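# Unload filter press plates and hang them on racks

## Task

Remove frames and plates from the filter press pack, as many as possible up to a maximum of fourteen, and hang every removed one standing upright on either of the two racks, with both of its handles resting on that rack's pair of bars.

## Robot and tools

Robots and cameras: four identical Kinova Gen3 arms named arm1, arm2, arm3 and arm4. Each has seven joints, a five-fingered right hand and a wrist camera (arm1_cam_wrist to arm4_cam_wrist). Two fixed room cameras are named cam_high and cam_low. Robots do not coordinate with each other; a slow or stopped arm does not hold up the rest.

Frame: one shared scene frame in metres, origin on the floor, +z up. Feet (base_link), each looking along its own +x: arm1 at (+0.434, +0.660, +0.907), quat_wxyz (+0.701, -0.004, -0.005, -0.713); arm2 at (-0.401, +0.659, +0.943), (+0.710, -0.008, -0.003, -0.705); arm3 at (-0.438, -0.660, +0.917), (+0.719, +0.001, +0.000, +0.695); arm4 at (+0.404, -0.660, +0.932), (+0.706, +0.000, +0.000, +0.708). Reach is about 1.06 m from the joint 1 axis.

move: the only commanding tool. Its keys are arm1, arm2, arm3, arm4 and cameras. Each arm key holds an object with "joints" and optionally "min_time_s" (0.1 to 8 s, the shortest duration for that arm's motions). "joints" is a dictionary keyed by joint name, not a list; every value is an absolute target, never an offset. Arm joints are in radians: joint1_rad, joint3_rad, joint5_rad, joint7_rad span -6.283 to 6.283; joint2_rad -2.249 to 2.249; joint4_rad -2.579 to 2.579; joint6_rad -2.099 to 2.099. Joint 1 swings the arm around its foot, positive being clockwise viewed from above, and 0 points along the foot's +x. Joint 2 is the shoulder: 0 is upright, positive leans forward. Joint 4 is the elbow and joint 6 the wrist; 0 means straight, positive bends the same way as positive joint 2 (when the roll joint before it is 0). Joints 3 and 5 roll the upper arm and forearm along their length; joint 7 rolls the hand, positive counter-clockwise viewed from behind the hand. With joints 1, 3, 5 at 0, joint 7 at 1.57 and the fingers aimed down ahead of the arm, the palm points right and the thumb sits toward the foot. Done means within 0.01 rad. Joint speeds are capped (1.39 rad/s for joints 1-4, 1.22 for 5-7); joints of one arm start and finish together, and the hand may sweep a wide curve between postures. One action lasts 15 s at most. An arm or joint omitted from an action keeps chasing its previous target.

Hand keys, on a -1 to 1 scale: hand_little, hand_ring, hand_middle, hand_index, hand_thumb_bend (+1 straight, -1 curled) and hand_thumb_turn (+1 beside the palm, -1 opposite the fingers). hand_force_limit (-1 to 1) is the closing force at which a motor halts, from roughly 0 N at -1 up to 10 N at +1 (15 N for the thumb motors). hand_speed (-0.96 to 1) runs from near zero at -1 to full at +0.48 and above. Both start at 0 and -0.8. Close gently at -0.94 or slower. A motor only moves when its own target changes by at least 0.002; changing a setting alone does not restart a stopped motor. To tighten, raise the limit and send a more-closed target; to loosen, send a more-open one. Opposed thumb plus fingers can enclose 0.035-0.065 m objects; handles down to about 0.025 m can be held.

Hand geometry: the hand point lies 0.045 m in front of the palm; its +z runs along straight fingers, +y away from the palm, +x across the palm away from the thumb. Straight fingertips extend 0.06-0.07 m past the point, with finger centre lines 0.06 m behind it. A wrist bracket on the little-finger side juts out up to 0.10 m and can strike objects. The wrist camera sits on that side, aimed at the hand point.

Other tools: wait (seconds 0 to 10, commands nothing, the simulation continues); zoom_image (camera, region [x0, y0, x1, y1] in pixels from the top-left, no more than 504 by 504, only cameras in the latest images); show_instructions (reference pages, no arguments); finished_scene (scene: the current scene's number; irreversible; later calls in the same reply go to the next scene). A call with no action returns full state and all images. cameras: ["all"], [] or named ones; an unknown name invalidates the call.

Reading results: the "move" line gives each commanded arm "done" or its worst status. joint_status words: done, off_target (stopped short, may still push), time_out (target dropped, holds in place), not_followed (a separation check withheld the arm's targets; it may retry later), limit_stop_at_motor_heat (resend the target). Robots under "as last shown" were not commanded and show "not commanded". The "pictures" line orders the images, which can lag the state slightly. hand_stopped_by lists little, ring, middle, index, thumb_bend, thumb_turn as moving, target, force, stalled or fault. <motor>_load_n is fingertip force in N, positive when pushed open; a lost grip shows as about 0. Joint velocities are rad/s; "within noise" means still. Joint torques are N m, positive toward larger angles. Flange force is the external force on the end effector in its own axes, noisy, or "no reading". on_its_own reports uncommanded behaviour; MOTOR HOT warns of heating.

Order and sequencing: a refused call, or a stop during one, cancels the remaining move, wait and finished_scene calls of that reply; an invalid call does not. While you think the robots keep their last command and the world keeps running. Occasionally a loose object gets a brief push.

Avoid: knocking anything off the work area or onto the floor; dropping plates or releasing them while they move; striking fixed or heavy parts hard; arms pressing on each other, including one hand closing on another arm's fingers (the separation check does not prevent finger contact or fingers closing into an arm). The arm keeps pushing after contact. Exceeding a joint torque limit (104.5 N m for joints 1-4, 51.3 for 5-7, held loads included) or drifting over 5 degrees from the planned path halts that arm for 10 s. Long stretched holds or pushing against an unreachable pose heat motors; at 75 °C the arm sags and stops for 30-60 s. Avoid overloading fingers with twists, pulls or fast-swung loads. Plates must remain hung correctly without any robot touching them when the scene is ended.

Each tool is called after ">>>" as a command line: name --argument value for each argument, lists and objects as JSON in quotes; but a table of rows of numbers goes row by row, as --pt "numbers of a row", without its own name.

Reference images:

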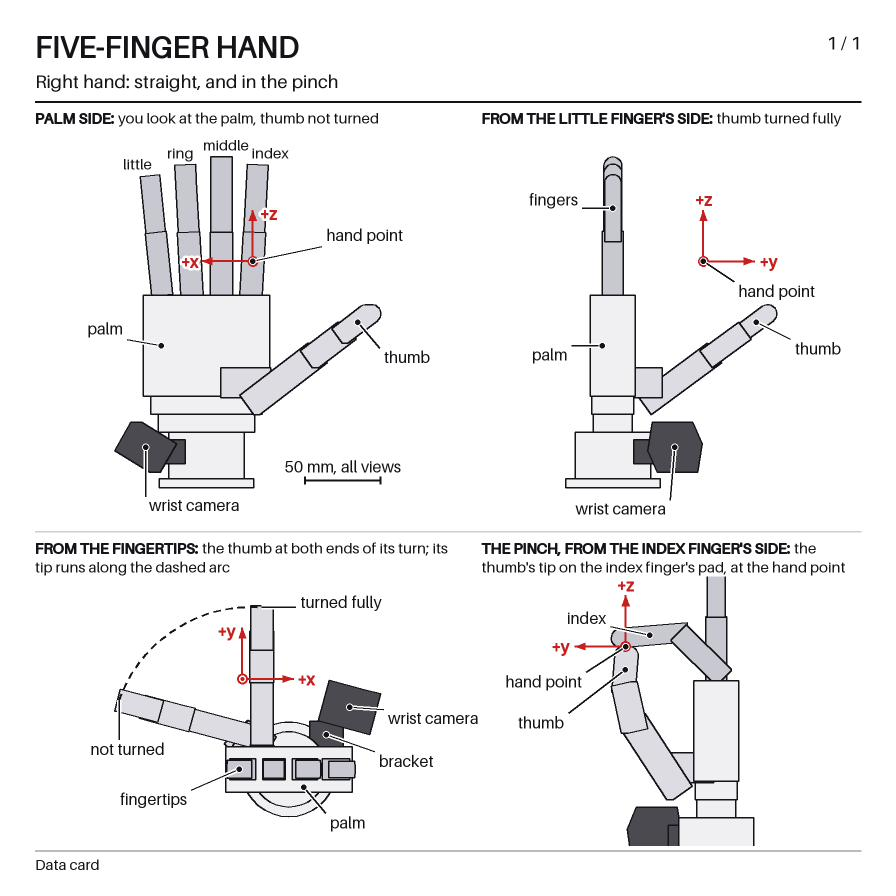

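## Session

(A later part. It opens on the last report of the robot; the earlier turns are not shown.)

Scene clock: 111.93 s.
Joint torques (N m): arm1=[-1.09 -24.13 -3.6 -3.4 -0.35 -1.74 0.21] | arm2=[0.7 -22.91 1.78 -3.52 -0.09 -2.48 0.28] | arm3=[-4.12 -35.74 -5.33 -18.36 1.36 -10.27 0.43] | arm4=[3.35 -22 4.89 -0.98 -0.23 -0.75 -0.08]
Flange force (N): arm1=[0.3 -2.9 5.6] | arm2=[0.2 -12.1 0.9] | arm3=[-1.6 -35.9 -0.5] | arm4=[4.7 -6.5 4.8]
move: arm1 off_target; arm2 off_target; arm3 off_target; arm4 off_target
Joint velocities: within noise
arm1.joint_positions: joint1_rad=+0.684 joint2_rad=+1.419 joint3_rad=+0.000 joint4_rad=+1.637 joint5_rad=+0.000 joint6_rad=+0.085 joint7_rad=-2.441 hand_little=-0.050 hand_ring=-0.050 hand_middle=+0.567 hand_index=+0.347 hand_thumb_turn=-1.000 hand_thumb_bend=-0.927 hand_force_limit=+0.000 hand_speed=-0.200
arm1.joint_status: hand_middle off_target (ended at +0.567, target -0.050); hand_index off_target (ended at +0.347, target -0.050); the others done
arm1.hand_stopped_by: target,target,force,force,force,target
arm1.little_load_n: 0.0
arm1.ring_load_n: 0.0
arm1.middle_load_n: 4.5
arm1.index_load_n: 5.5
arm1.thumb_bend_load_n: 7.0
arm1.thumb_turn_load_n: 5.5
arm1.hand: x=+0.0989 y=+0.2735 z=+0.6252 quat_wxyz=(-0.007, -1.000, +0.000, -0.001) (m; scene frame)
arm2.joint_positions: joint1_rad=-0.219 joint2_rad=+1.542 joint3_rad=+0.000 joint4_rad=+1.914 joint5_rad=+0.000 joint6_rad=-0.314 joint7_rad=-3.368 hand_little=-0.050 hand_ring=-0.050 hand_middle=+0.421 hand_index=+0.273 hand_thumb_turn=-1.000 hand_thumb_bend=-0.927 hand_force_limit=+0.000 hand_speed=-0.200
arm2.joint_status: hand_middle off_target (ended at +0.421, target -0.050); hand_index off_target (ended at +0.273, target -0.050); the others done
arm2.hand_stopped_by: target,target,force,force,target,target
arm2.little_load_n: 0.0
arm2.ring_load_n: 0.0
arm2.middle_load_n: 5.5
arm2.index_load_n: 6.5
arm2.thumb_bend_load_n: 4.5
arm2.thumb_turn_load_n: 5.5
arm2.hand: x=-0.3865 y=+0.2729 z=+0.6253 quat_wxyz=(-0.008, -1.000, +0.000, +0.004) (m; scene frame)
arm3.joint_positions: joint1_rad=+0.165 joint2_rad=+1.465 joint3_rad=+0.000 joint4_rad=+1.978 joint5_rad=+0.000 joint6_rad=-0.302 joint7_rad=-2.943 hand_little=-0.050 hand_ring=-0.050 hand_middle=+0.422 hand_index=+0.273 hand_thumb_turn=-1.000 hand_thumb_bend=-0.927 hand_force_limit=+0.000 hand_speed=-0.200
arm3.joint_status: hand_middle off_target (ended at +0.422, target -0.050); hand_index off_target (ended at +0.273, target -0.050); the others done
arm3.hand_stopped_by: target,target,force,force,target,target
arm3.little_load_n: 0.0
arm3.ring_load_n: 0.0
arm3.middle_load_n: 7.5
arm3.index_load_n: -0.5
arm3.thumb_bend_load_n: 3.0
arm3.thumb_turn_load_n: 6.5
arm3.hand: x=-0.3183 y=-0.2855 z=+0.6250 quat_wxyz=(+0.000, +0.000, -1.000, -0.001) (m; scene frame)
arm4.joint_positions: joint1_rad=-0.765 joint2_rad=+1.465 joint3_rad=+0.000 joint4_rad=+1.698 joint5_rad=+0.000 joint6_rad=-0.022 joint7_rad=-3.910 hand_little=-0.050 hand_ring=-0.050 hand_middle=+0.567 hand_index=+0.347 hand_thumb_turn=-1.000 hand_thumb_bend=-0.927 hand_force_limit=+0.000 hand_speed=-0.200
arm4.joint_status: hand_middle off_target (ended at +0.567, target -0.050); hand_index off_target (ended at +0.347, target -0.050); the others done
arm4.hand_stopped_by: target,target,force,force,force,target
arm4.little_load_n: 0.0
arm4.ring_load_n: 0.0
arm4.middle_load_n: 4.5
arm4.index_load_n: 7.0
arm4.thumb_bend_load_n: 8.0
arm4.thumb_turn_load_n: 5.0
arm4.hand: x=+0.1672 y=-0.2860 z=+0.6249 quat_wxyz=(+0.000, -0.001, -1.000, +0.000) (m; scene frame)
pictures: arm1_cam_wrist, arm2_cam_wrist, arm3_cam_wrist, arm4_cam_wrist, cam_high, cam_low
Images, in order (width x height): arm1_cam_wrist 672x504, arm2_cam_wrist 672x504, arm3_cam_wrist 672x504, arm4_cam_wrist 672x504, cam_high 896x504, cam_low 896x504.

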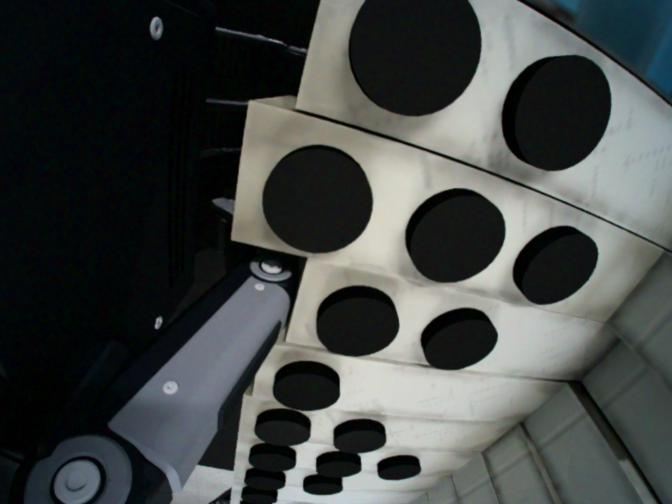

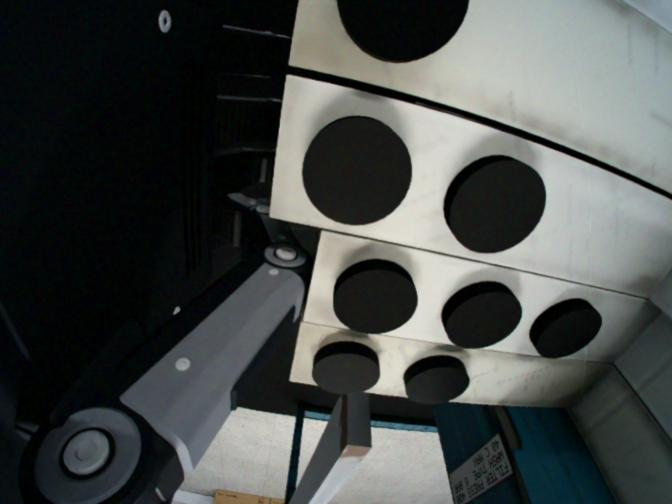

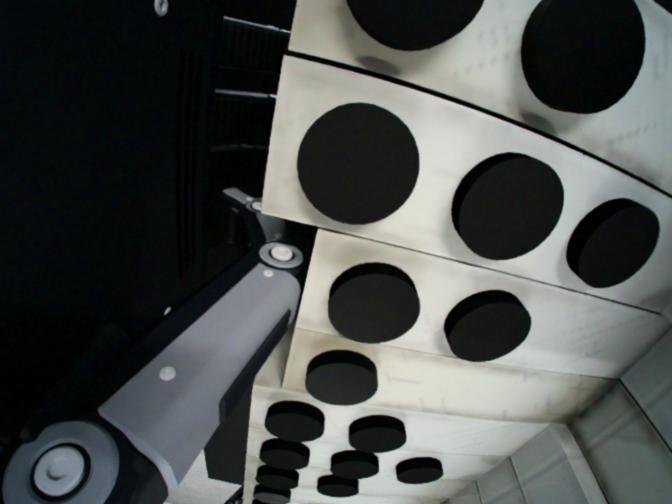

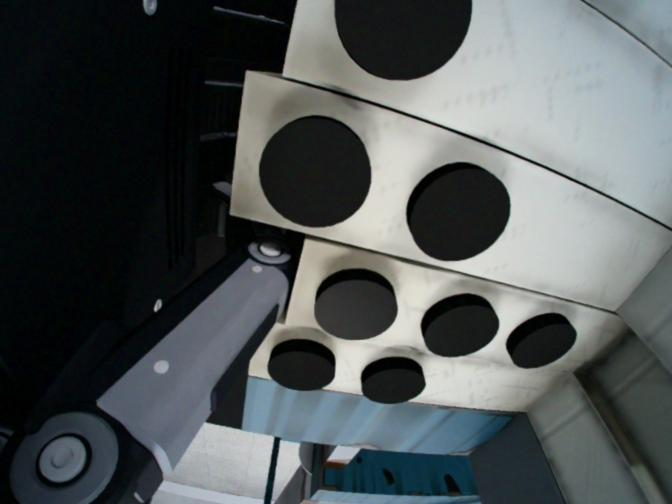

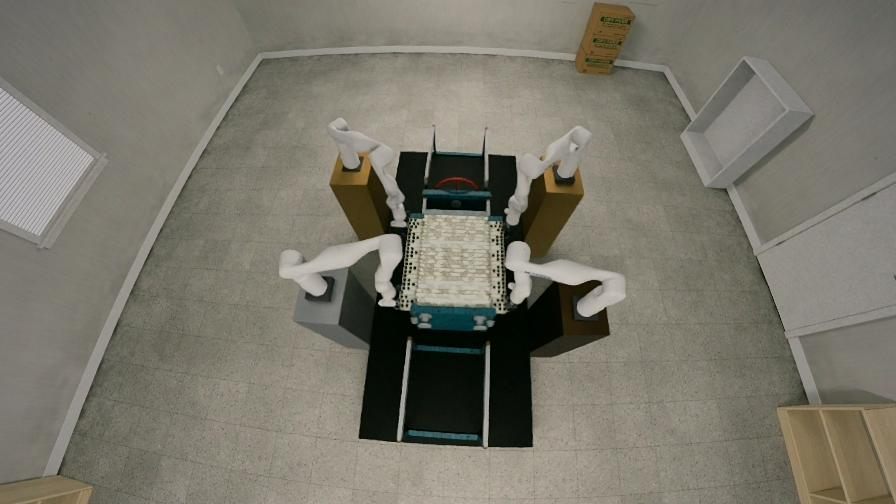

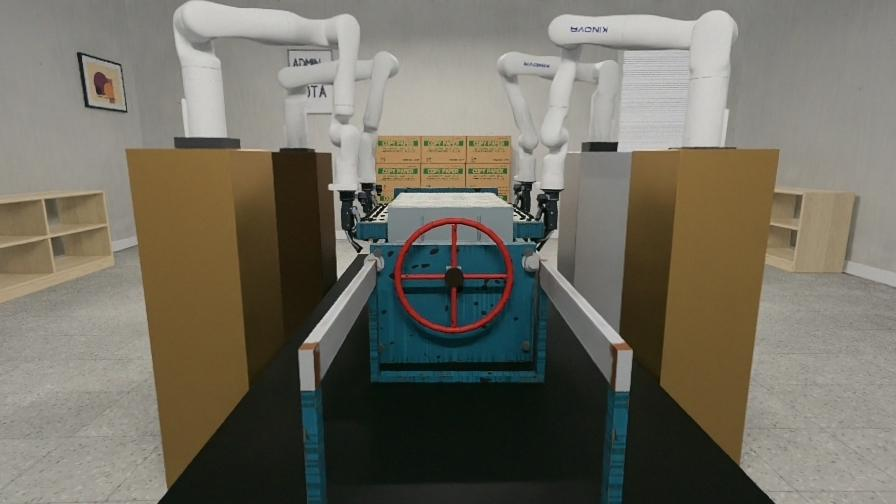

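>>> move --arm1 '{"joints":{"joint1_rad":0.732,"joint2_rad":1.240,"joint4_rad":1.770,"joint6_rad":0.132,"joint7_rad":-2.393,"hand_index":1,"hand_middle":1,"hand_ring":1,"hand_little":1,"hand_speed":0.4}}' --arm2 '{"joints":{"joint1_rad":-0.233,"joint2_rad":1.370,"joint4_rad":2.114,"joint6_rad":-0.342,"joint7_rad":-3.381,"hand_index":1,"hand_middle":1,"hand_ring":1,"hand_little":1,"hand_speed":0.4}}' --arm3 '{"joints":{"joint1_rad":0.182,"joint2_rad":1.277,"joint4_rad":2.139,"joint6_rad":-0.274,"joint7_rad":-2.926,"hand_index":1,"hand_middle":1,"hand_ring":1,"hand_little":1,"hand_speed":0.4}}' --arm4 '{"joints":{"joint1_rad":-0.801,"joint2_rad":1.282,"joint4_rad":1.826,"joint6_rad":0.034,"joint7_rad":-3.945,"hand_index":1,"hand_middle":1,"hand_ring":1,"hand_little":1,"hand_speed":0.4}}'

>>> move --arm1 '{"joints":{"joint1_rad":0.658,"joint2_rad":1.2645,"joint4_rad":1.740,"joint6_rad":0.137,"joint7_rad":-2.6765,"hand_thumb_bend":1,"hand_thumb_turn":1},"min_time_s":0.9}' --arm2 '{"joints":{"joint1_rad":-0.204,"joint2_rad":1.373,"joint4_rad":2.016,"joint6_rad":-0.248,"joint7_rad":-3.353,"hand_thumb_bend":1,"hand_thumb_turn":1},"min_time_s":0.9}' --arm3 '{"joints":{"joint1_rad":0.1325,"joint2_rad":1.294,"joint4_rad":2.088,"joint6_rad":-0.240,"joint7_rad":-3.2195,"hand_thumb_bend":1,"hand_thumb_turn":1},"min_time_s":0.9}' --arm4 '{"joints":{"joint1_rad":-0.750,"joint2_rad":1.308,"joint4_rad":1.799,"joint6_rad":0.0345,"joint7_rad":-3.895,"hand_thumb_bend":1,"hand_thumb_turn":1},"min_time_s":0.9}' --cameras '["all"]'

Scene clock: 148.53 s.
Joint torques (N m): arm1=[1.89 -18.99 -0.13 0.09 -0.35 0.19 0.02] | arm2=[0.45 -16.21 0.23 2.15 -0.02 0.08 0.06] | arm3=[0.57 -16.35 0.07 2.5 -0.09 0.1 -0.26] | arm4=[1.13 -19.68 1.65 -0.03 -0.19 -0.05 -0.11]
Flange force (N): arm1=[0.9 5.7 2.1] | arm2=[0.3 -1.8 -0.5] | arm3=[0.8 0.5 1.0] | arm4=[2.3 -1.0 2.9]
move: arm1 done; arm2 done; arm3 done; arm4 done
Joint velocities: within noise
arm1.joint_positions: joint1_rad=+0.732 joint2_rad=+1.240 joint3_rad=+0.000 joint4_rad=+1.770 joint5_rad=+0.000 joint6_rad=+0.132 joint7_rad=-2.393 hand_little=+1.000 hand_ring=+1.000 hand_middle=+1.000 hand_index=+1.000 hand_thumb_turn=-1.000 hand_thumb_bend=-0.927 hand_force_limit=+0.000 hand_speed=+0.400
arm1.joint_status: all done
arm1.hand_stopped_by: target,target,target,target,force,target
arm1.little_load_n: 0.0
arm1.ring_load_n: 0.0
arm1.middle_load_n: 0.0
arm1.index_load_n: 0.0
arm1.thumb_bend_load_n: 7.5
arm1.thumb_turn_load_n: 1.0
arm1.hand: x=+0.0863 y=+0.2923 z=+0.6995 quat_wxyz=(-0.007, -1.000, +0.000, -0.001) (m; scene frame)
arm2.joint_positions: joint1_rad=-0.233 joint2_rad=+1.370 joint3_rad=+0.000 joint4_rad=+2.114 joint5_rad=+0.000 joint6_rad=-0.342 joint7_rad=-3.381 hand_little=+1.000 hand_ring=+1.000 hand_middle=+1.000 hand_index=+1.000 hand_thumb_turn=-1.000 hand_thumb_bend=-0.927 hand_force_limit=+0.000 hand_speed=+0.400
arm2.joint_status: all done
arm2.hand_stopped_by: target,target,target,target,target,target
arm2.little_load_n: 0.0
arm2.ring_load_n: 0.0
arm2.middle_load_n: 0.0
arm2.index_load_n: 0.0
arm2.thumb_bend_load_n: 5.0
arm2.thumb_turn_load_n: 0.5
arm2.hand: x=-0.3854 y=+0.2912 z=+0.6994 quat_wxyz=(-0.007, -1.000, +0.000, +0.004) (m; scene frame)
arm3.joint_positions: joint1_rad=+0.182 joint2_rad=+1.277 joint3_rad=+0.000 joint4_rad=+2.139 joint5_rad=+0.000 joint6_rad=-0.274 joint7_rad=-2.926 hand_little=+1.000 hand_ring=+1.000 hand_middle=+1.000 hand_index=+1.000 hand_thumb_turn=-1.000 hand_thumb_bend=-0.927 hand_force_limit=+0.000 hand_speed=+0.400
arm3.joint_status: all done
arm3.hand_stopped_by: target,target,target,target,target,target
arm3.little_load_n: 0.0
arm3.ring_load_n: 0.5
arm3.middle_load_n: 0.0
arm3.index_load_n: 0.0
arm3.thumb_bend_load_n: 5.0
arm3.thumb_turn_load_n: 0.5
arm3.hand: x=-0.3146 y=-0.2949 z=+0.6999 quat_wxyz=(+0.000, +0.000, -1.000, -0.001) (m; scene frame)
arm4.joint_positions: joint1_rad=-0.801 joint2_rad=+1.282 joint3_rad=+0.000 joint4_rad=+1.826 joint5_rad=+0.000 joint6_rad=+0.034 joint7_rad=-3.945 hand_little=+1.000 hand_ring=+1.000 hand_middle=+1.000 hand_index=+1.000 hand_thumb_turn=-1.000 hand_thumb_bend=-0.927 hand_force_limit=+0.000 hand_speed=+0.400
arm4.joint_status: all done
arm4.hand_stopped_by: target,target,target,target,force,target
arm4.little_load_n: 0.0
arm4.ring_load_n: 0.0
arm4.middle_load_n: 0.0
arm4.index_load_n: 0.0
arm4.thumb_bend_load_n: 8.0
arm4.thumb_turn_load_n: 1.0
arm4.hand: x=+0.1546 y=-0.2944 z=+0.7005 quat_wxyz=(+0.000, +0.000, -1.000, +0.000) (m; scene frame)
pictures: none

Scene clock: 150.00 s.
Joint torques (N m): arm1=[1.87 -19.24 -0.07 -0.08 -0.36 0.15 -0.05] | arm2=[0.31 -16.85 0.28 1.33 -0.04 0.05 0.07] | arm3=[0.61 -16.57 0.06 2.23 -0.09 0.15 -0.26] | arm4=[1.13 -19.91 1.67 0.01 -0.17 -0.1 -0.12]
Flange force (N): arm1=[2.4 5.0 2.1] | arm2=[0.1 -1.8 -1.0] | arm3=[1.0 0.2 0.7] | arm4=[2.6 -0.6 3.1]
move: arm1 done; arm2 done; arm3 done; arm4 done
Joint velocities: within noise
arm1.joint_positions: joint1_rad=+0.658 joint2_rad=+1.265 joint3_rad=+0.000 joint4_rad=+1.740 joint5_rad=+0.000 joint6_rad=+0.137 joint7_rad=-2.677 hand_little=+1.000 hand_ring=+1.000 hand_middle=+1.000 hand_index=+1.000 hand_thumb_turn=+1.000 hand_thumb_bend=+1.000 hand_force_limit=+0.000 hand_speed=+0.400
arm1.joint_status: all done
arm1.hand_stopped_by: target,target,target,target,target,target
arm1.little_load_n: -0.5
arm1.ring_load_n: 0.0
arm1.middle_load_n: 0.0
arm1.index_load_n: 0.5
arm1.thumb_bend_load_n: 0.0
arm1.thumb_turn_load_n: 0.0
arm1.hand: x=+0.0947 y=+0.2733 z=+0.6902 quat_wxyz=(-0.007, -0.995, +0.104, -0.001) (m; scene frame)
arm2.joint_positions: joint1_rad=-0.204 joint2_rad=+1.373 joint3_rad=+0.000 joint4_rad=+2.016 joint5_rad=+0.000 joint6_rad=-0.248 joint7_rad=-3.353 hand_little=+1.000 hand_ring=+1.000 hand_middle=+1.000 hand_index=+1.000 hand_thumb_turn=+1.000 hand_thumb_bend=+1.000 hand_force_limit=+0.000 hand_speed=+0.400
arm2.joint_status: all done
arm2.hand_stopped_by: target,target,target,target,target,target
arm2.little_load_n: 0.0
arm2.ring_load_n: 0.0
arm2.middle_load_n: 0.0
arm2.index_load_n: 0.0
arm2.thumb_bend_load_n: 0.0
arm2.thumb_turn_load_n: 0.0
arm2.hand: x=-0.3883 y=+0.2613 z=+0.6901 quat_wxyz=(-0.008, -1.000, +0.000, +0.004) (m; scene frame)
arm3.joint_positions: joint1_rad=+0.133 joint2_rad=+1.294 joint3_rad=+0.000 joint4_rad=+2.088 joint5_rad=+0.000 joint6_rad=-0.240 joint7_rad=-3.220 hand_little=+1.000 hand_ring=+1.000 hand_middle=+1.000 hand_index=+1.000 hand_thumb_turn=+1.000 hand_thumb_bend=+1.000 hand_force_limit=+0.000 hand_speed=+0.400
arm3.joint_status: all done
arm3.hand_stopped_by: target,target,target,target,target,target
arm3.little_load_n: 0.0
arm3.ring_load_n: 0.0
arm3.middle_load_n: 0.0
arm3.index_load_n: 0.0
arm3.thumb_bend_load_n: 0.0
arm3.thumb_turn_load_n: 0.0
arm3.hand: x=-0.3141 y=-0.2878 z=+0.6903 quat_wxyz=(+0.000, -0.122, -0.993, -0.001) (m; scene frame)
arm4.joint_positions: joint1_rad=-0.750 joint2_rad=+1.308 joint3_rad=+0.000 joint4_rad=+1.799 joint5_rad=+0.000 joint6_rad=+0.035 joint7_rad=-3.895 hand_little=+1.000 hand_ring=+1.000 hand_middle=+1.000 hand_index=+1.000 hand_thumb_turn=+1.000 hand_thumb_bend=+1.000 hand_force_limit=+0.000 hand_speed=+0.400
arm4.joint_status: all done
arm4.hand_stopped_by: target,target,target,target,target,target
arm4.little_load_n: 0.0
arm4.ring_load_n: 0.0
arm4.middle_load_n: 0.0
arm4.index_load_n: 0.0
arm4.thumb_bend_load_n: 0.0
arm4.thumb_turn_load_n: 0.0
arm4.hand: x=+0.1682 y=-0.2780 z=+0.6900 quat_wxyz=(+0.000, -0.001, -1.000, +0.000) (m; scene frame)
pictures: arm1_cam_wrist, arm2_cam_wrist, arm3_cam_wrist, arm4_cam_wrist, cam_high, cam_low
Images, in order (width x height): arm1_cam_wrist 672x504, arm2_cam_wrist 672x504, arm3_cam_wrist 672x504, arm4_cam_wrist 672x504, cam_high 896x504, cam_low 896x504.

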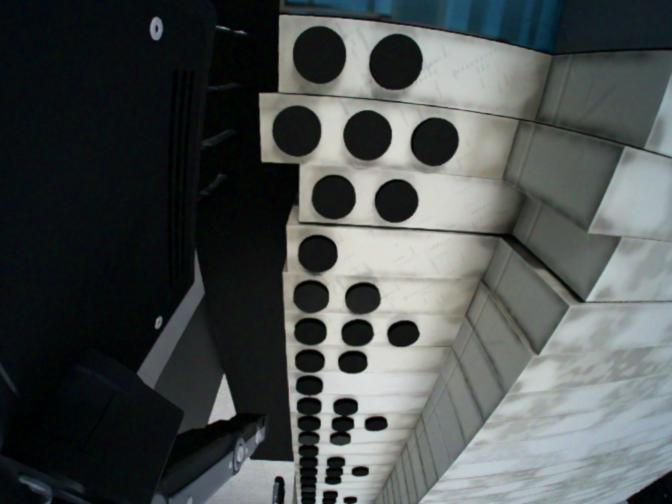

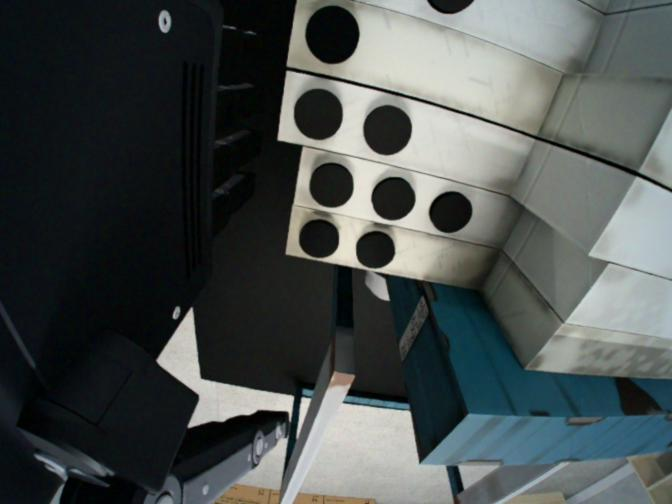

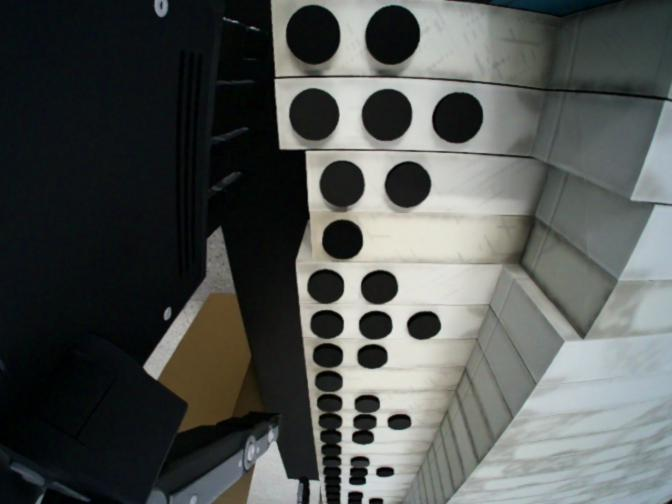

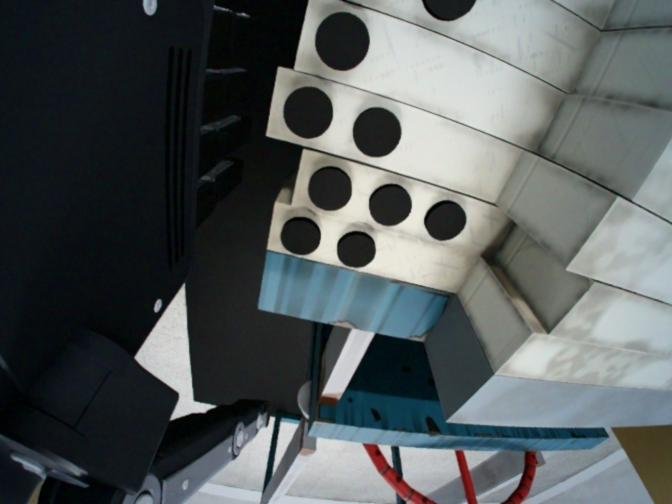

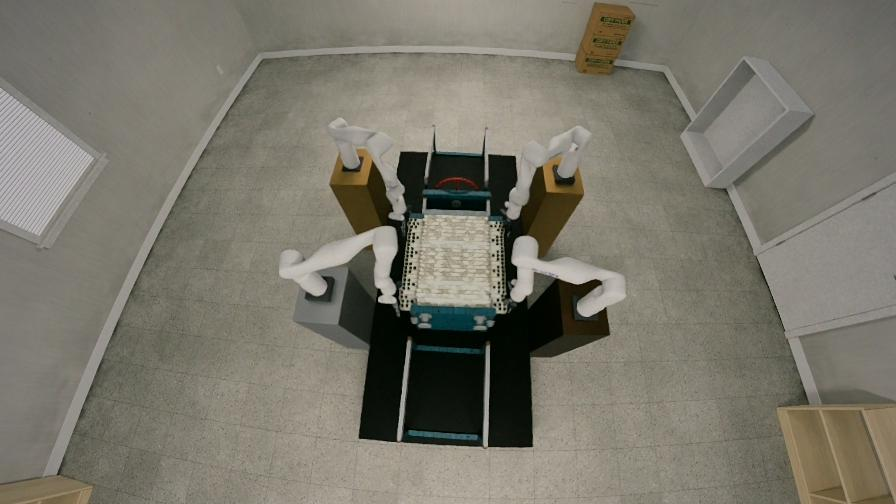

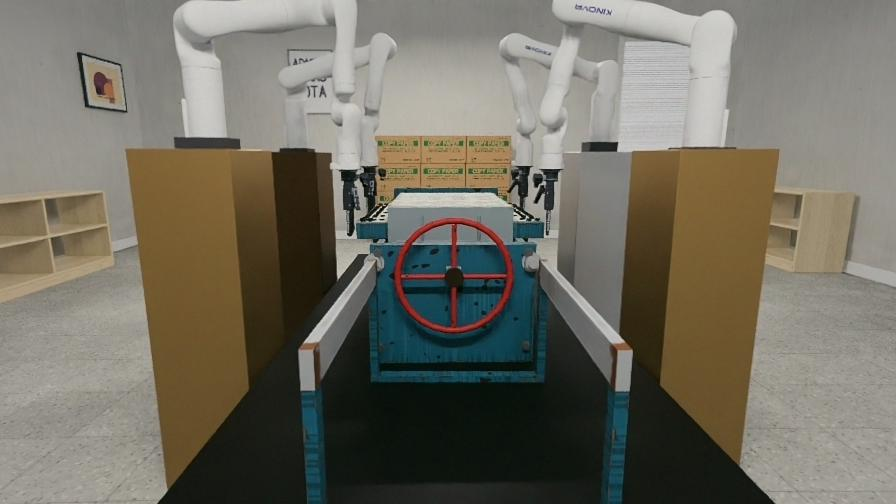

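>>> move --arm1 '{"joints":{"joint1_rad":0.658,"joint2_rad":1.363,"joint4_rad":1.690,"joint6_rad":0.088,"joint7_rad":-2.728},"min_time_s":0.9}' --arm2 '{"joints":{"joint1_rad":-0.208,"joint2_rad":1.479,"joint4_rad":1.937,"joint6_rad":-0.274,"joint7_rad":-3.356},"min_time_s":0.9}' --arm3 '{"joints":{"joint1_rad":0.132,"joint2_rad":1.4035,"joint4_rad":2.013,"joint6_rad":-0.275,"joint7_rad":-3.238},"min_time_s":0.9}' --arm4 '{"joints":{"joint1_rad":-0.7675,"joint2_rad":1.410,"joint4_rad":1.711,"joint6_rad":0.021,"joint7_rad":-4.121},"min_time_s":0.9}' --cameras '["all"]'

Scene clock: 162.90 s.
Joint torques (N m): arm1=[1.91 -19.37 -0.01 0.4 -0.33 0.17 0] | arm2=[0.45 -17.04 0.16 1.53 -0.04 0.03 0.13] | arm3=[0.61 -16.76 0.05 2.52 -0.12 0.1 -0.27] | arm4=[1.14 -20.15 1.72 0.12 -0.19 -0.05 -0.09]
Flange force (N): arm1=[2.7 5.0 2.7] | arm2=[0.4 -1.8 -1.0] | arm3=[1.0 0.4 0.7] | arm4=[2.2 -1.3 3.1]
move: arm1 done; arm2 done; arm3 done; arm4 done
Joint velocities: within noise
arm1.joint_positions: joint1_rad=+0.658 joint2_rad=+1.363 joint3_rad=+0.000 joint4_rad=+1.690 joint5_rad=+0.000 joint6_rad=+0.088 joint7_rad=-2.728 hand_little=+1.000 hand_ring=+1.000 hand_middle=+1.000 hand_index=+1.000 hand_thumb_turn=+1.000 hand_thumb_bend=+1.000 hand_force_limit=+0.000 hand_speed=+0.400
arm1.joint_status: all done
arm1.hand_stopped_by: target,target,target,target,target,target
arm1.little_load_n: 0.0
arm1.ring_load_n: 0.0
arm1.middle_load_n: 0.0
arm1.index_load_n: 0.0
arm1.thumb_bend_load_n: 0.0
arm1.thumb_turn_load_n: 0.0
arm1.hand: x=+0.0949 y=+0.2785 z=+0.6484 quat_wxyz=(-0.007, -0.992, +0.130, -0.001) (m; scene frame)
arm2.joint_positions: joint1_rad=-0.208 joint2_rad=+1.479 joint3_rad=+0.000 joint4_rad=+1.937 joint5_rad=+0.000 joint6_rad=-0.274 joint7_rad=-3.356 hand_little=+1.000 hand_ring=+1.000 hand_middle=+1.000 hand_index=+1.000 hand_thumb_turn=+1.000 hand_thumb_bend=+1.000 hand_force_limit=+0.000 hand_speed=+0.400
arm2.joint_status: all done
arm2.hand_stopped_by: target,target,target,target,target,target
arm2.little_load_n: 0.0
arm2.ring_load_n: 0.0
arm2.middle_load_n: 0.0
arm2.index_load_n: 0.0
arm2.thumb_bend_load_n: -0.5
arm2.thumb_turn_load_n: 0.0
arm2.hand: x=-0.3877 y=+0.2628 z=+0.6481 quat_wxyz=(-0.007, -1.000, +0.000, +0.004) (m; scene frame)
arm3.joint_positions: joint1_rad=+0.132 joint2_rad=+1.403 joint3_rad=+0.000 joint4_rad=+2.013 joint5_rad=+0.000 joint6_rad=-0.275 joint7_rad=-3.238 hand_little=+1.000 hand_ring=+1.000 hand_middle=+1.000 hand_index=+1.000 hand_thumb_turn=+1.000 hand_thumb_bend=+1.000 hand_force_limit=+0.000 hand_speed=+0.400
arm3.joint_status: all done
arm3.hand_stopped_by: target,target,target,target,target,target
arm3.little_load_n: 0.0
arm3.ring_load_n: 0.0
arm3.middle_load_n: 0.0
arm3.index_load_n: 0.0
arm3.thumb_bend_load_n: 0.0
arm3.thumb_turn_load_n: 0.0
arm3.hand: x=-0.3135 y=-0.2886 z=+0.6482 quat_wxyz=(+0.000, -0.131, -0.991, -0.001) (m; scene frame)
arm4.joint_positions: joint1_rad=-0.768 joint2_rad=+1.410 joint3_rad=+0.000 joint4_rad=+1.711 joint5_rad=+0.000 joint6_rad=+0.021 joint7_rad=-4.121 hand_little=+1.000 hand_ring=+1.000 hand_middle=+1.000 hand_index=+1.000 hand_thumb_turn=+1.000 hand_thumb_bend=+1.000 hand_force_limit=+0.000 hand_speed=+0.400
arm4.joint_status: all done
arm4.hand_stopped_by: target,target,target,target,target,target
arm4.little_load_n: 0.0
arm4.ring_load_n: -0.5
arm4.middle_load_n: 0.0
arm4.index_load_n: 0.0
arm4.thumb_bend_load_n: 0.0
arm4.thumb_turn_load_n: 0.0
arm4.hand: x=+0.1713 y=-0.2872 z=+0.6479 quat_wxyz=(+0.000, -0.105, -0.995, +0.000) (m; scene frame)
pictures: arm1_cam_wrist, arm2_cam_wrist, arm3_cam_wrist, arm4_cam_wrist, cam_high, cam_low
Images, in order (width x height): arm1_cam_wrist 672x504, arm2_cam_wrist 672x504, arm3_cam_wrist 672x504, arm4_cam_wrist 672x504, cam_high 896x504, cam_low 896x504.

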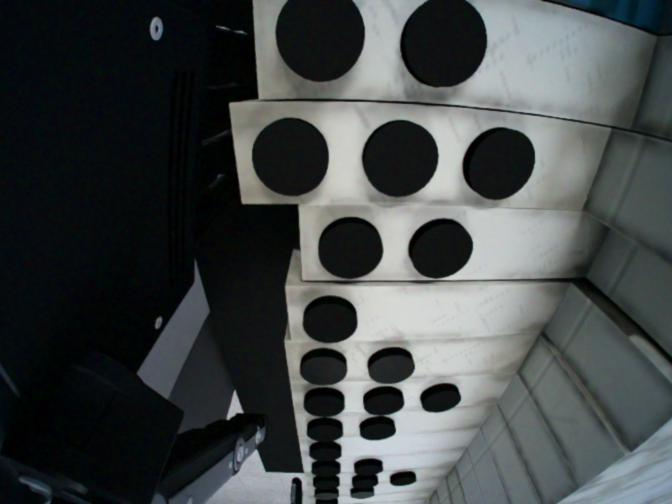

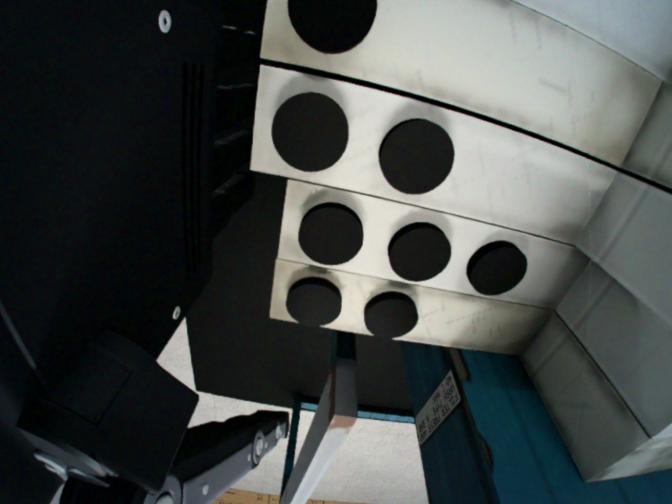

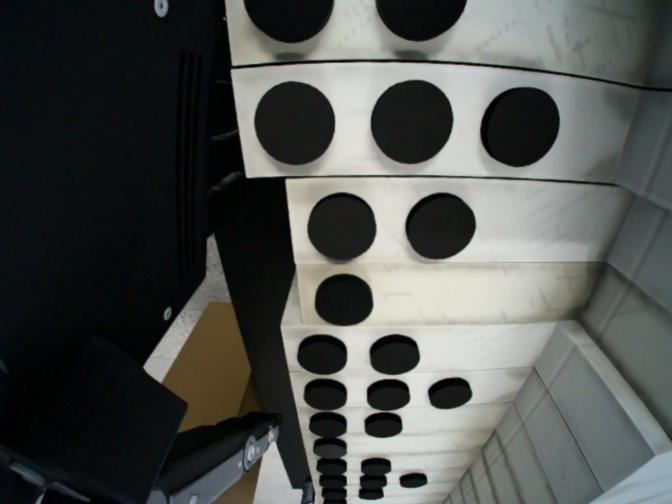

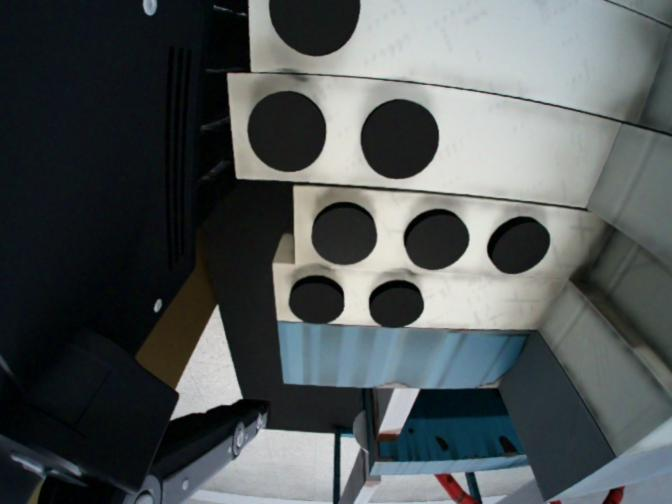

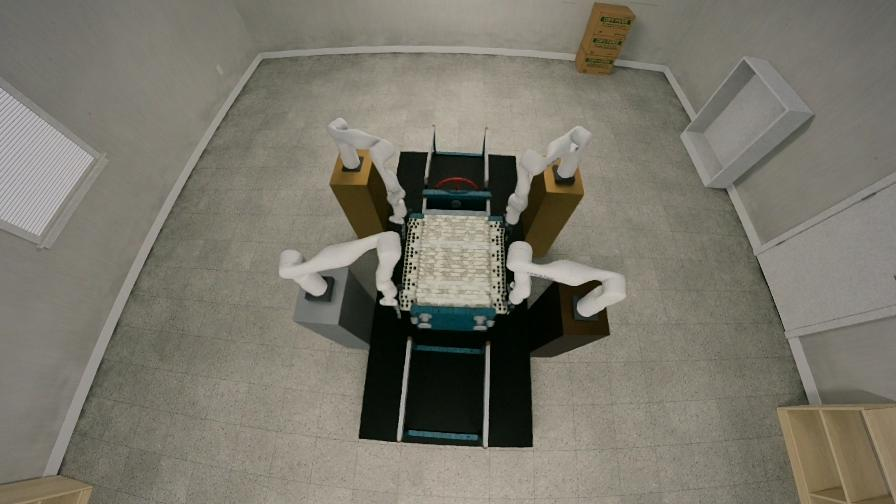

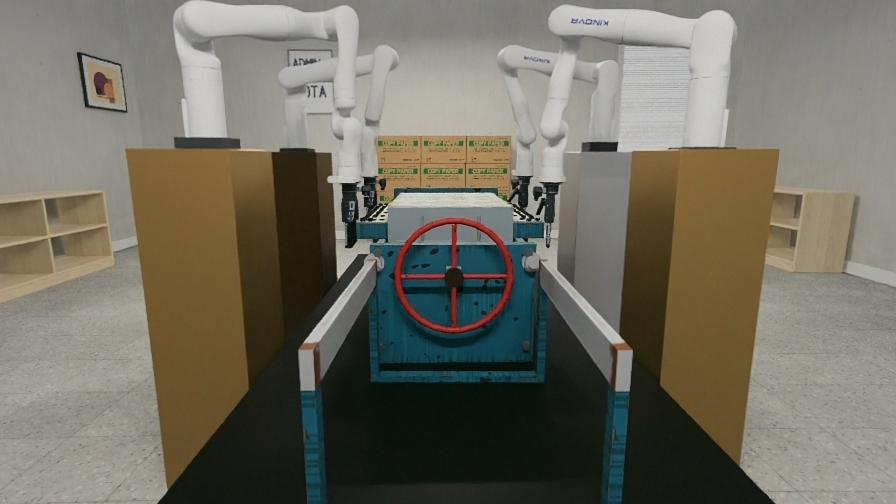

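>>> move --arm1 '{"joints":{"joint1_rad":0.659,"joint2_rad":1.411,"joint4_rad":1.654,"joint6_rad":0.076,"joint7_rad":-2.728},"min_time_s":0.6}' --arm2 '{"joints":{"joint1_rad":-0.208,"joint2_rad":1.528,"joint4_rad":1.893,"joint6_rad":-0.280,"joint7_rad":-3.357},"min_time_s":0.6}' --arm3 '{"joints":{"joint1_rad":0.132,"joint2_rad":1.4535,"joint4_rad":1.973,"joint6_rad":-0.2845,"joint7_rad":-3.238},"min_time_s":0.6}' --arm4 '{"joints":{"joint1_rad":-0.7675,"joint2_rad":1.458,"joint4_rad":1.672,"joint6_rad":0.012,"joint7_rad":-4.121},"min_time_s":0.6}'

>>> move --arm1 '{"joints":{"hand_index":-0.03,"hand_middle":-0.03,"hand_ring":-0.03,"hand_little":-0.03,"hand_speed":-0.2}}' --arm2 '{"joints":{"hand_index":-0.03,"hand_middle":-0.03,"hand_ring":-0.03,"hand_little":-0.03,"hand_speed":-0.2}}' --arm3 '{"joints":{"hand_index":-0.03,"hand_middle":-0.03,"hand_ring":-0.03,"hand_little":-0.03,"hand_speed":-0.2}}' --arm4 '{"joints":{"hand_index":-0.03,"hand_middle":-0.03,"hand_ring":-0.03,"hand_little":-0.03,"hand_speed":-0.2}}' --cameras '["all"]'

Scene clock: 166.13 s.
Joint torques (N m): arm1=[1.9 -19.4 -0.09 0.44 -0.42 0.17 0.04] | arm2=[0.32 -17 0.23 1.55 -0.02 0.05 0] | arm3=[0.58 -16.82 0.13 2.65 -0.07 0.14 -0.29] | arm4=[1.11 -20.18 1.67 0.21 -0.19 -0.07 -0.1]
Flange force (N): arm1=[2.7 4.8 2.6] | arm2=[0.0 -1.7 -1.3] | arm3=[0.9 0.4 0.8] | arm4=[2.2 -1.2 3.1]
move: arm1 done; arm2 done; arm3 done; arm4 done
Joint velocities: within noise
arm1.joint_positions: joint1_rad=+0.659 joint2_rad=+1.411 joint3_rad=+0.000 joint4_rad=+1.654 joint5_rad=+0.000 joint6_rad=+0.076 joint7_rad=-2.728 hand_little=+1.000 hand_ring=+1.000 hand_middle=+1.000 hand_index=+1.000 hand_thumb_turn=+1.000 hand_thumb_bend=+1.000 hand_force_limit=+0.000 hand_speed=+0.400
arm1.joint_status: all done
arm1.hand_stopped_by: target,target,target,target,target,target
arm1.little_load_n: 0.0
arm1.ring_load_n: 0.0
arm1.middle_load_n: 0.0
arm1.index_load_n: 0.0
arm1.thumb_bend_load_n: 0.0
arm1.thumb_turn_load_n: 0.0
arm1.hand: x=+0.0945 y=+0.2786 z=+0.6282 quat_wxyz=(-0.007, -0.991, +0.130, -0.001) (m; scene frame)
arm2.joint_positions: joint1_rad=-0.208 joint2_rad=+1.528 joint3_rad=+0.000 joint4_rad=+1.893 joint5_rad=+0.000 joint6_rad=-0.280 joint7_rad=-3.357 hand_little=+1.000 hand_ring=+1.000 hand_middle=+1.000 hand_index=+1.000 hand_thumb_turn=+1.000 hand_thumb_bend=+1.000 hand_force_limit=+0.000 hand_speed=+0.400
arm2.joint_status: all done
arm2.hand_stopped_by: target,target,target,target,target,target
arm2.little_load_n: 0.0
arm2.ring_load_n: 0.0
arm2.middle_load_n: 0.0
arm2.index_load_n: 0.0
arm2.thumb_bend_load_n: 0.0
arm2.thumb_turn_load_n: 0.0
arm2.hand: x=-0.3878 y=+0.2624 z=+0.6280 quat_wxyz=(-0.008, -1.000, +0.000, +0.004) (m; scene frame)
arm3.joint_positions: joint1_rad=+0.132 joint2_rad=+1.453 joint3_rad=+0.000 joint4_rad=+1.973 joint5_rad=+0.000 joint6_rad=-0.284 joint7_rad=-3.238 hand_little=+1.000 hand_ring=+1.000 hand_middle=+1.000 hand_index=+1.000 hand_thumb_turn=+1.000 hand_thumb_bend=+1.000 hand_force_limit=+0.000 hand_speed=+0.400
arm3.joint_status: all done
arm3.hand_stopped_by: target,target,target,target,target,target
arm3.little_load_n: 0.0
arm3.ring_load_n: 0.0
arm3.middle_load_n: 0.0
arm3.index_load_n: 0.0
arm3.thumb_bend_load_n: 0.0
arm3.thumb_turn_load_n: 0.0
arm3.hand: x=-0.3135 y=-0.2888 z=+0.6282 quat_wxyz=(+0.000, -0.131, -0.991, -0.001) (m; scene frame)
arm4.joint_positions: joint1_rad=-0.768 joint2_rad=+1.458 joint3_rad=+0.000 joint4_rad=+1.672 joint5_rad=+0.000 joint6_rad=+0.012 joint7_rad=-4.121 hand_little=+1.000 hand_ring=+1.000 hand_middle=+1.000 hand_index=+1.000 hand_thumb_turn=+1.000 hand_thumb_bend=+1.000 hand_force_limit=+0.000 hand_speed=+0.400
arm4.joint_status: all done
arm4.hand_stopped_by: target,target,target,target,target,target
arm4.little_load_n: 0.0
arm4.ring_load_n: 0.0
arm4.middle_load_n: 0.0
arm4.index_load_n: 0.0
arm4.thumb_bend_load_n: 0.0
arm4.thumb_turn_load_n: 0.0
arm4.hand: x=+0.1713 y=-0.2872 z=+0.6278 quat_wxyz=(+0.000, -0.105, -0.995, +0.000) (m; scene frame)
pictures: none

Scene clock: 167.07 s.
Joint torques (N m): arm1=[1.9 -19.4 -0.13 0.42 -0.39 0.15 0.01] | arm2=[0.33 -17.16 0.27 1.49 0 0.13 0.11] | arm3=[0.59 -19 0.11 1.19 -0.14 -0.79 -0.31] | arm4=[1.52 -20.92 2.25 -0.16 -0.22 -0.24 -0.1]
Flange force (N): arm1=[2.7 4.8 2.5] | arm2=[0.1 -2.3 -1.1] | arm3=[0.7 -1.9 2.8] | arm4=[2.2 -2.4 4.1]
move: arm1 done; arm2 done; arm3 done; arm4 done
Joint velocities: within noise
arm1.joint_positions: joint1_rad=+0.659 joint2_rad=+1.411 joint3_rad=+0.000 joint4_rad=+1.654 joint5_rad=+0.000 joint6_rad=+0.076 joint7_rad=-2.728 hand_little=-0.030 hand_ring=-0.030 hand_middle=-0.030 hand_index=-0.030 hand_thumb_turn=+1.000 hand_thumb_bend=+1.000 hand_force_limit=+0.000 hand_speed=-0.200
arm1.joint_status: all done
arm1.hand_stopped_by: target,target,target,target,target,target
arm1.little_load_n: 0.0
arm1.ring_load_n: 0.0
arm1.middle_load_n: 0.0
arm1.index_load_n: 0.0
arm1.thumb_bend_load_n: 0.0
arm1.thumb_turn_load_n: 0.0
arm1.hand: x=+0.0945 y=+0.2786 z=+0.6282 quat_wxyz=(-0.007, -0.991, +0.130, -0.001) (m; scene frame)
arm2.joint_positions: joint1_rad=-0.208 joint2_rad=+1.528 joint3_rad=+0.000 joint4_rad=+1.893 joint5_rad=+0.000 joint6_rad=-0.280 joint7_rad=-3.357 hand_little=-0.030 hand_ring=-0.030 hand_middle=-0.030 hand_index=-0.030 hand_thumb_turn=+1.000 hand_thumb_bend=+1.000 hand_force_limit=+0.000 hand_speed=-0.200
arm2.joint_status: all done
arm2.hand_stopped_by: target,target,target,target,target,target
arm2.little_load_n: 0.0
arm2.ring_load_n: 0.0
arm2.middle_load_n: 0.0
arm2.index_load_n: 0.0
arm2.thumb_bend_load_n: 0.0
arm2.thumb_turn_load_n: 0.0
arm2.hand: x=-0.3878 y=+0.2624 z=+0.6280 quat_wxyz=(-0.008, -1.000, +0.000, +0.004) (m; scene frame)
arm3.joint_positions: joint1_rad=+0.132 joint2_rad=+1.454 joint3_rad=+0.000 joint4_rad=+1.973 joint5_rad=+0.000 joint6_rad=-0.284 joint7_rad=-3.238 hand_little=-0.030 hand_ring=-0.030 hand_middle=-0.030 hand_index=-0.030 hand_thumb_turn=+1.000 hand_thumb_bend=+1.000 hand_force_limit=+0.000 hand_speed=-0.200
arm3.joint_status: all done
arm3.hand_stopped_by: target,target,target,target,target,target
arm3.little_load_n: 0.5
arm3.ring_load_n: 0.5
arm3.middle_load_n: 0.5
arm3.index_load_n: 0.0
arm3.thumb_bend_load_n: 0.0
arm3.thumb_turn_load_n: 0.0
arm3.hand: x=-0.3135 y=-0.2888 z=+0.6282 quat_wxyz=(+0.000, -0.131, -0.991, -0.001) (m; scene frame)
arm4.joint_positions: joint1_rad=-0.768 joint2_rad=+1.458 joint3_rad=+0.000 joint4_rad=+1.672 joint5_rad=+0.000 joint6_rad=+0.012 joint7_rad=-4.121 hand_little=-0.030 hand_ring=-0.030 hand_middle=-0.030 hand_index=-0.030 hand_thumb_turn=+1.000 hand_thumb_bend=+1.000 hand_force_limit=+0.000 hand_speed=-0.200
arm4.joint_status: all done
arm4.hand_stopped_by: target,target,target,target,target,target
arm4.little_load_n: 0.0
arm4.ring_load_n: 0.5
arm4.middle_load_n: 0.0
arm4.index_load_n: 0.0
arm4.thumb_bend_load_n: 0.0
arm4.thumb_turn_load_n: 0.0
arm4.hand: x=+0.1714 y=-0.2873 z=+0.6278 quat_wxyz=(+0.000, -0.105, -0.995, +0.000) (m; scene frame)
pictures: arm1_cam_wrist, arm2_cam_wrist, arm3_cam_wrist, arm4_cam_wrist, cam_high, cam_low
Images, in order (width x height): arm1_cam_wrist 672x504, arm2_cam_wrist 672x504, arm3_cam_wrist 672x504, arm4_cam_wrist 672x504, cam_high 896x504, cam_low 896x504.

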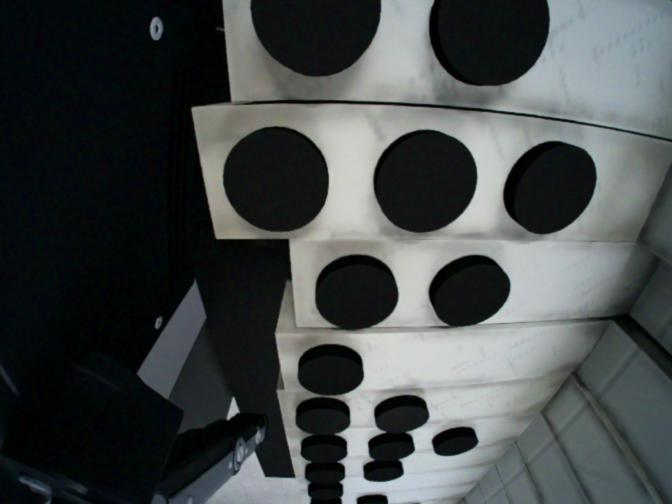

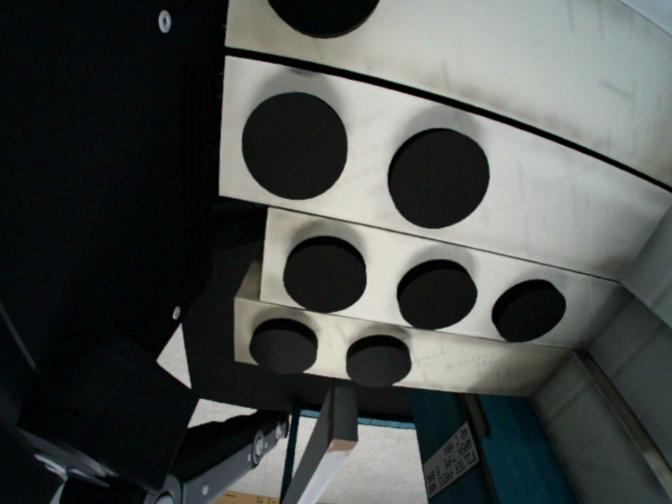

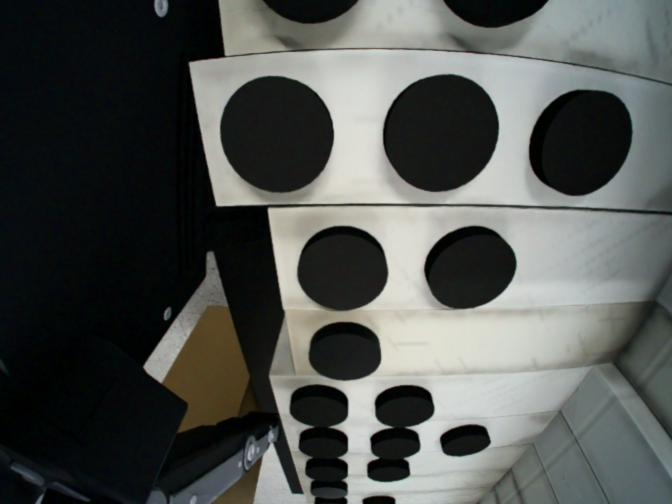

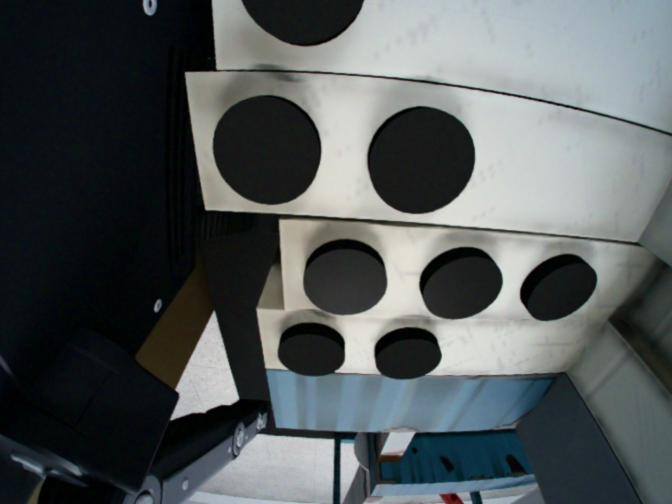

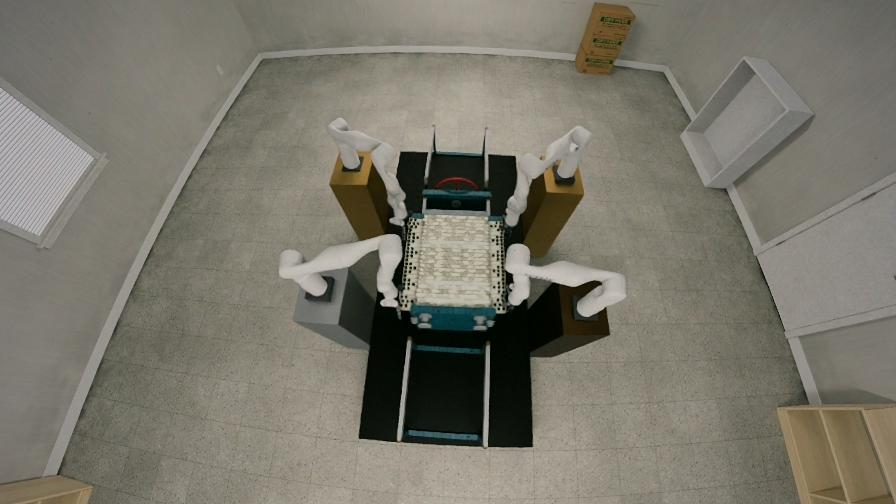

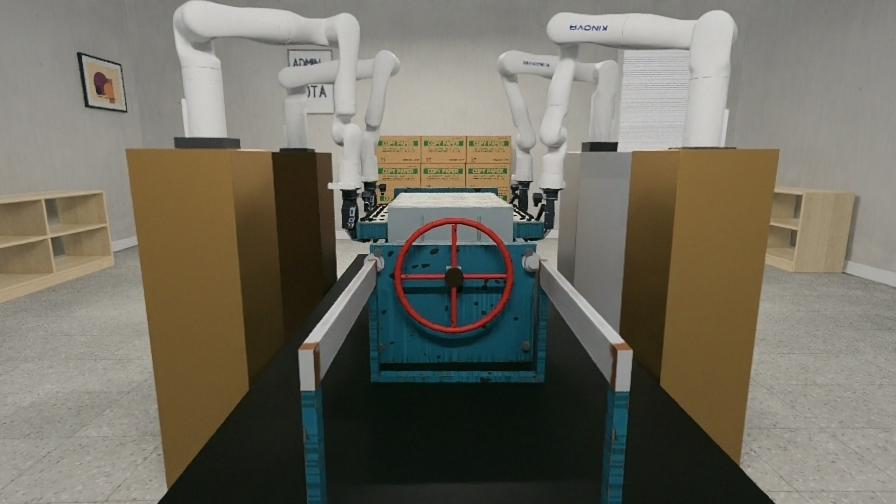

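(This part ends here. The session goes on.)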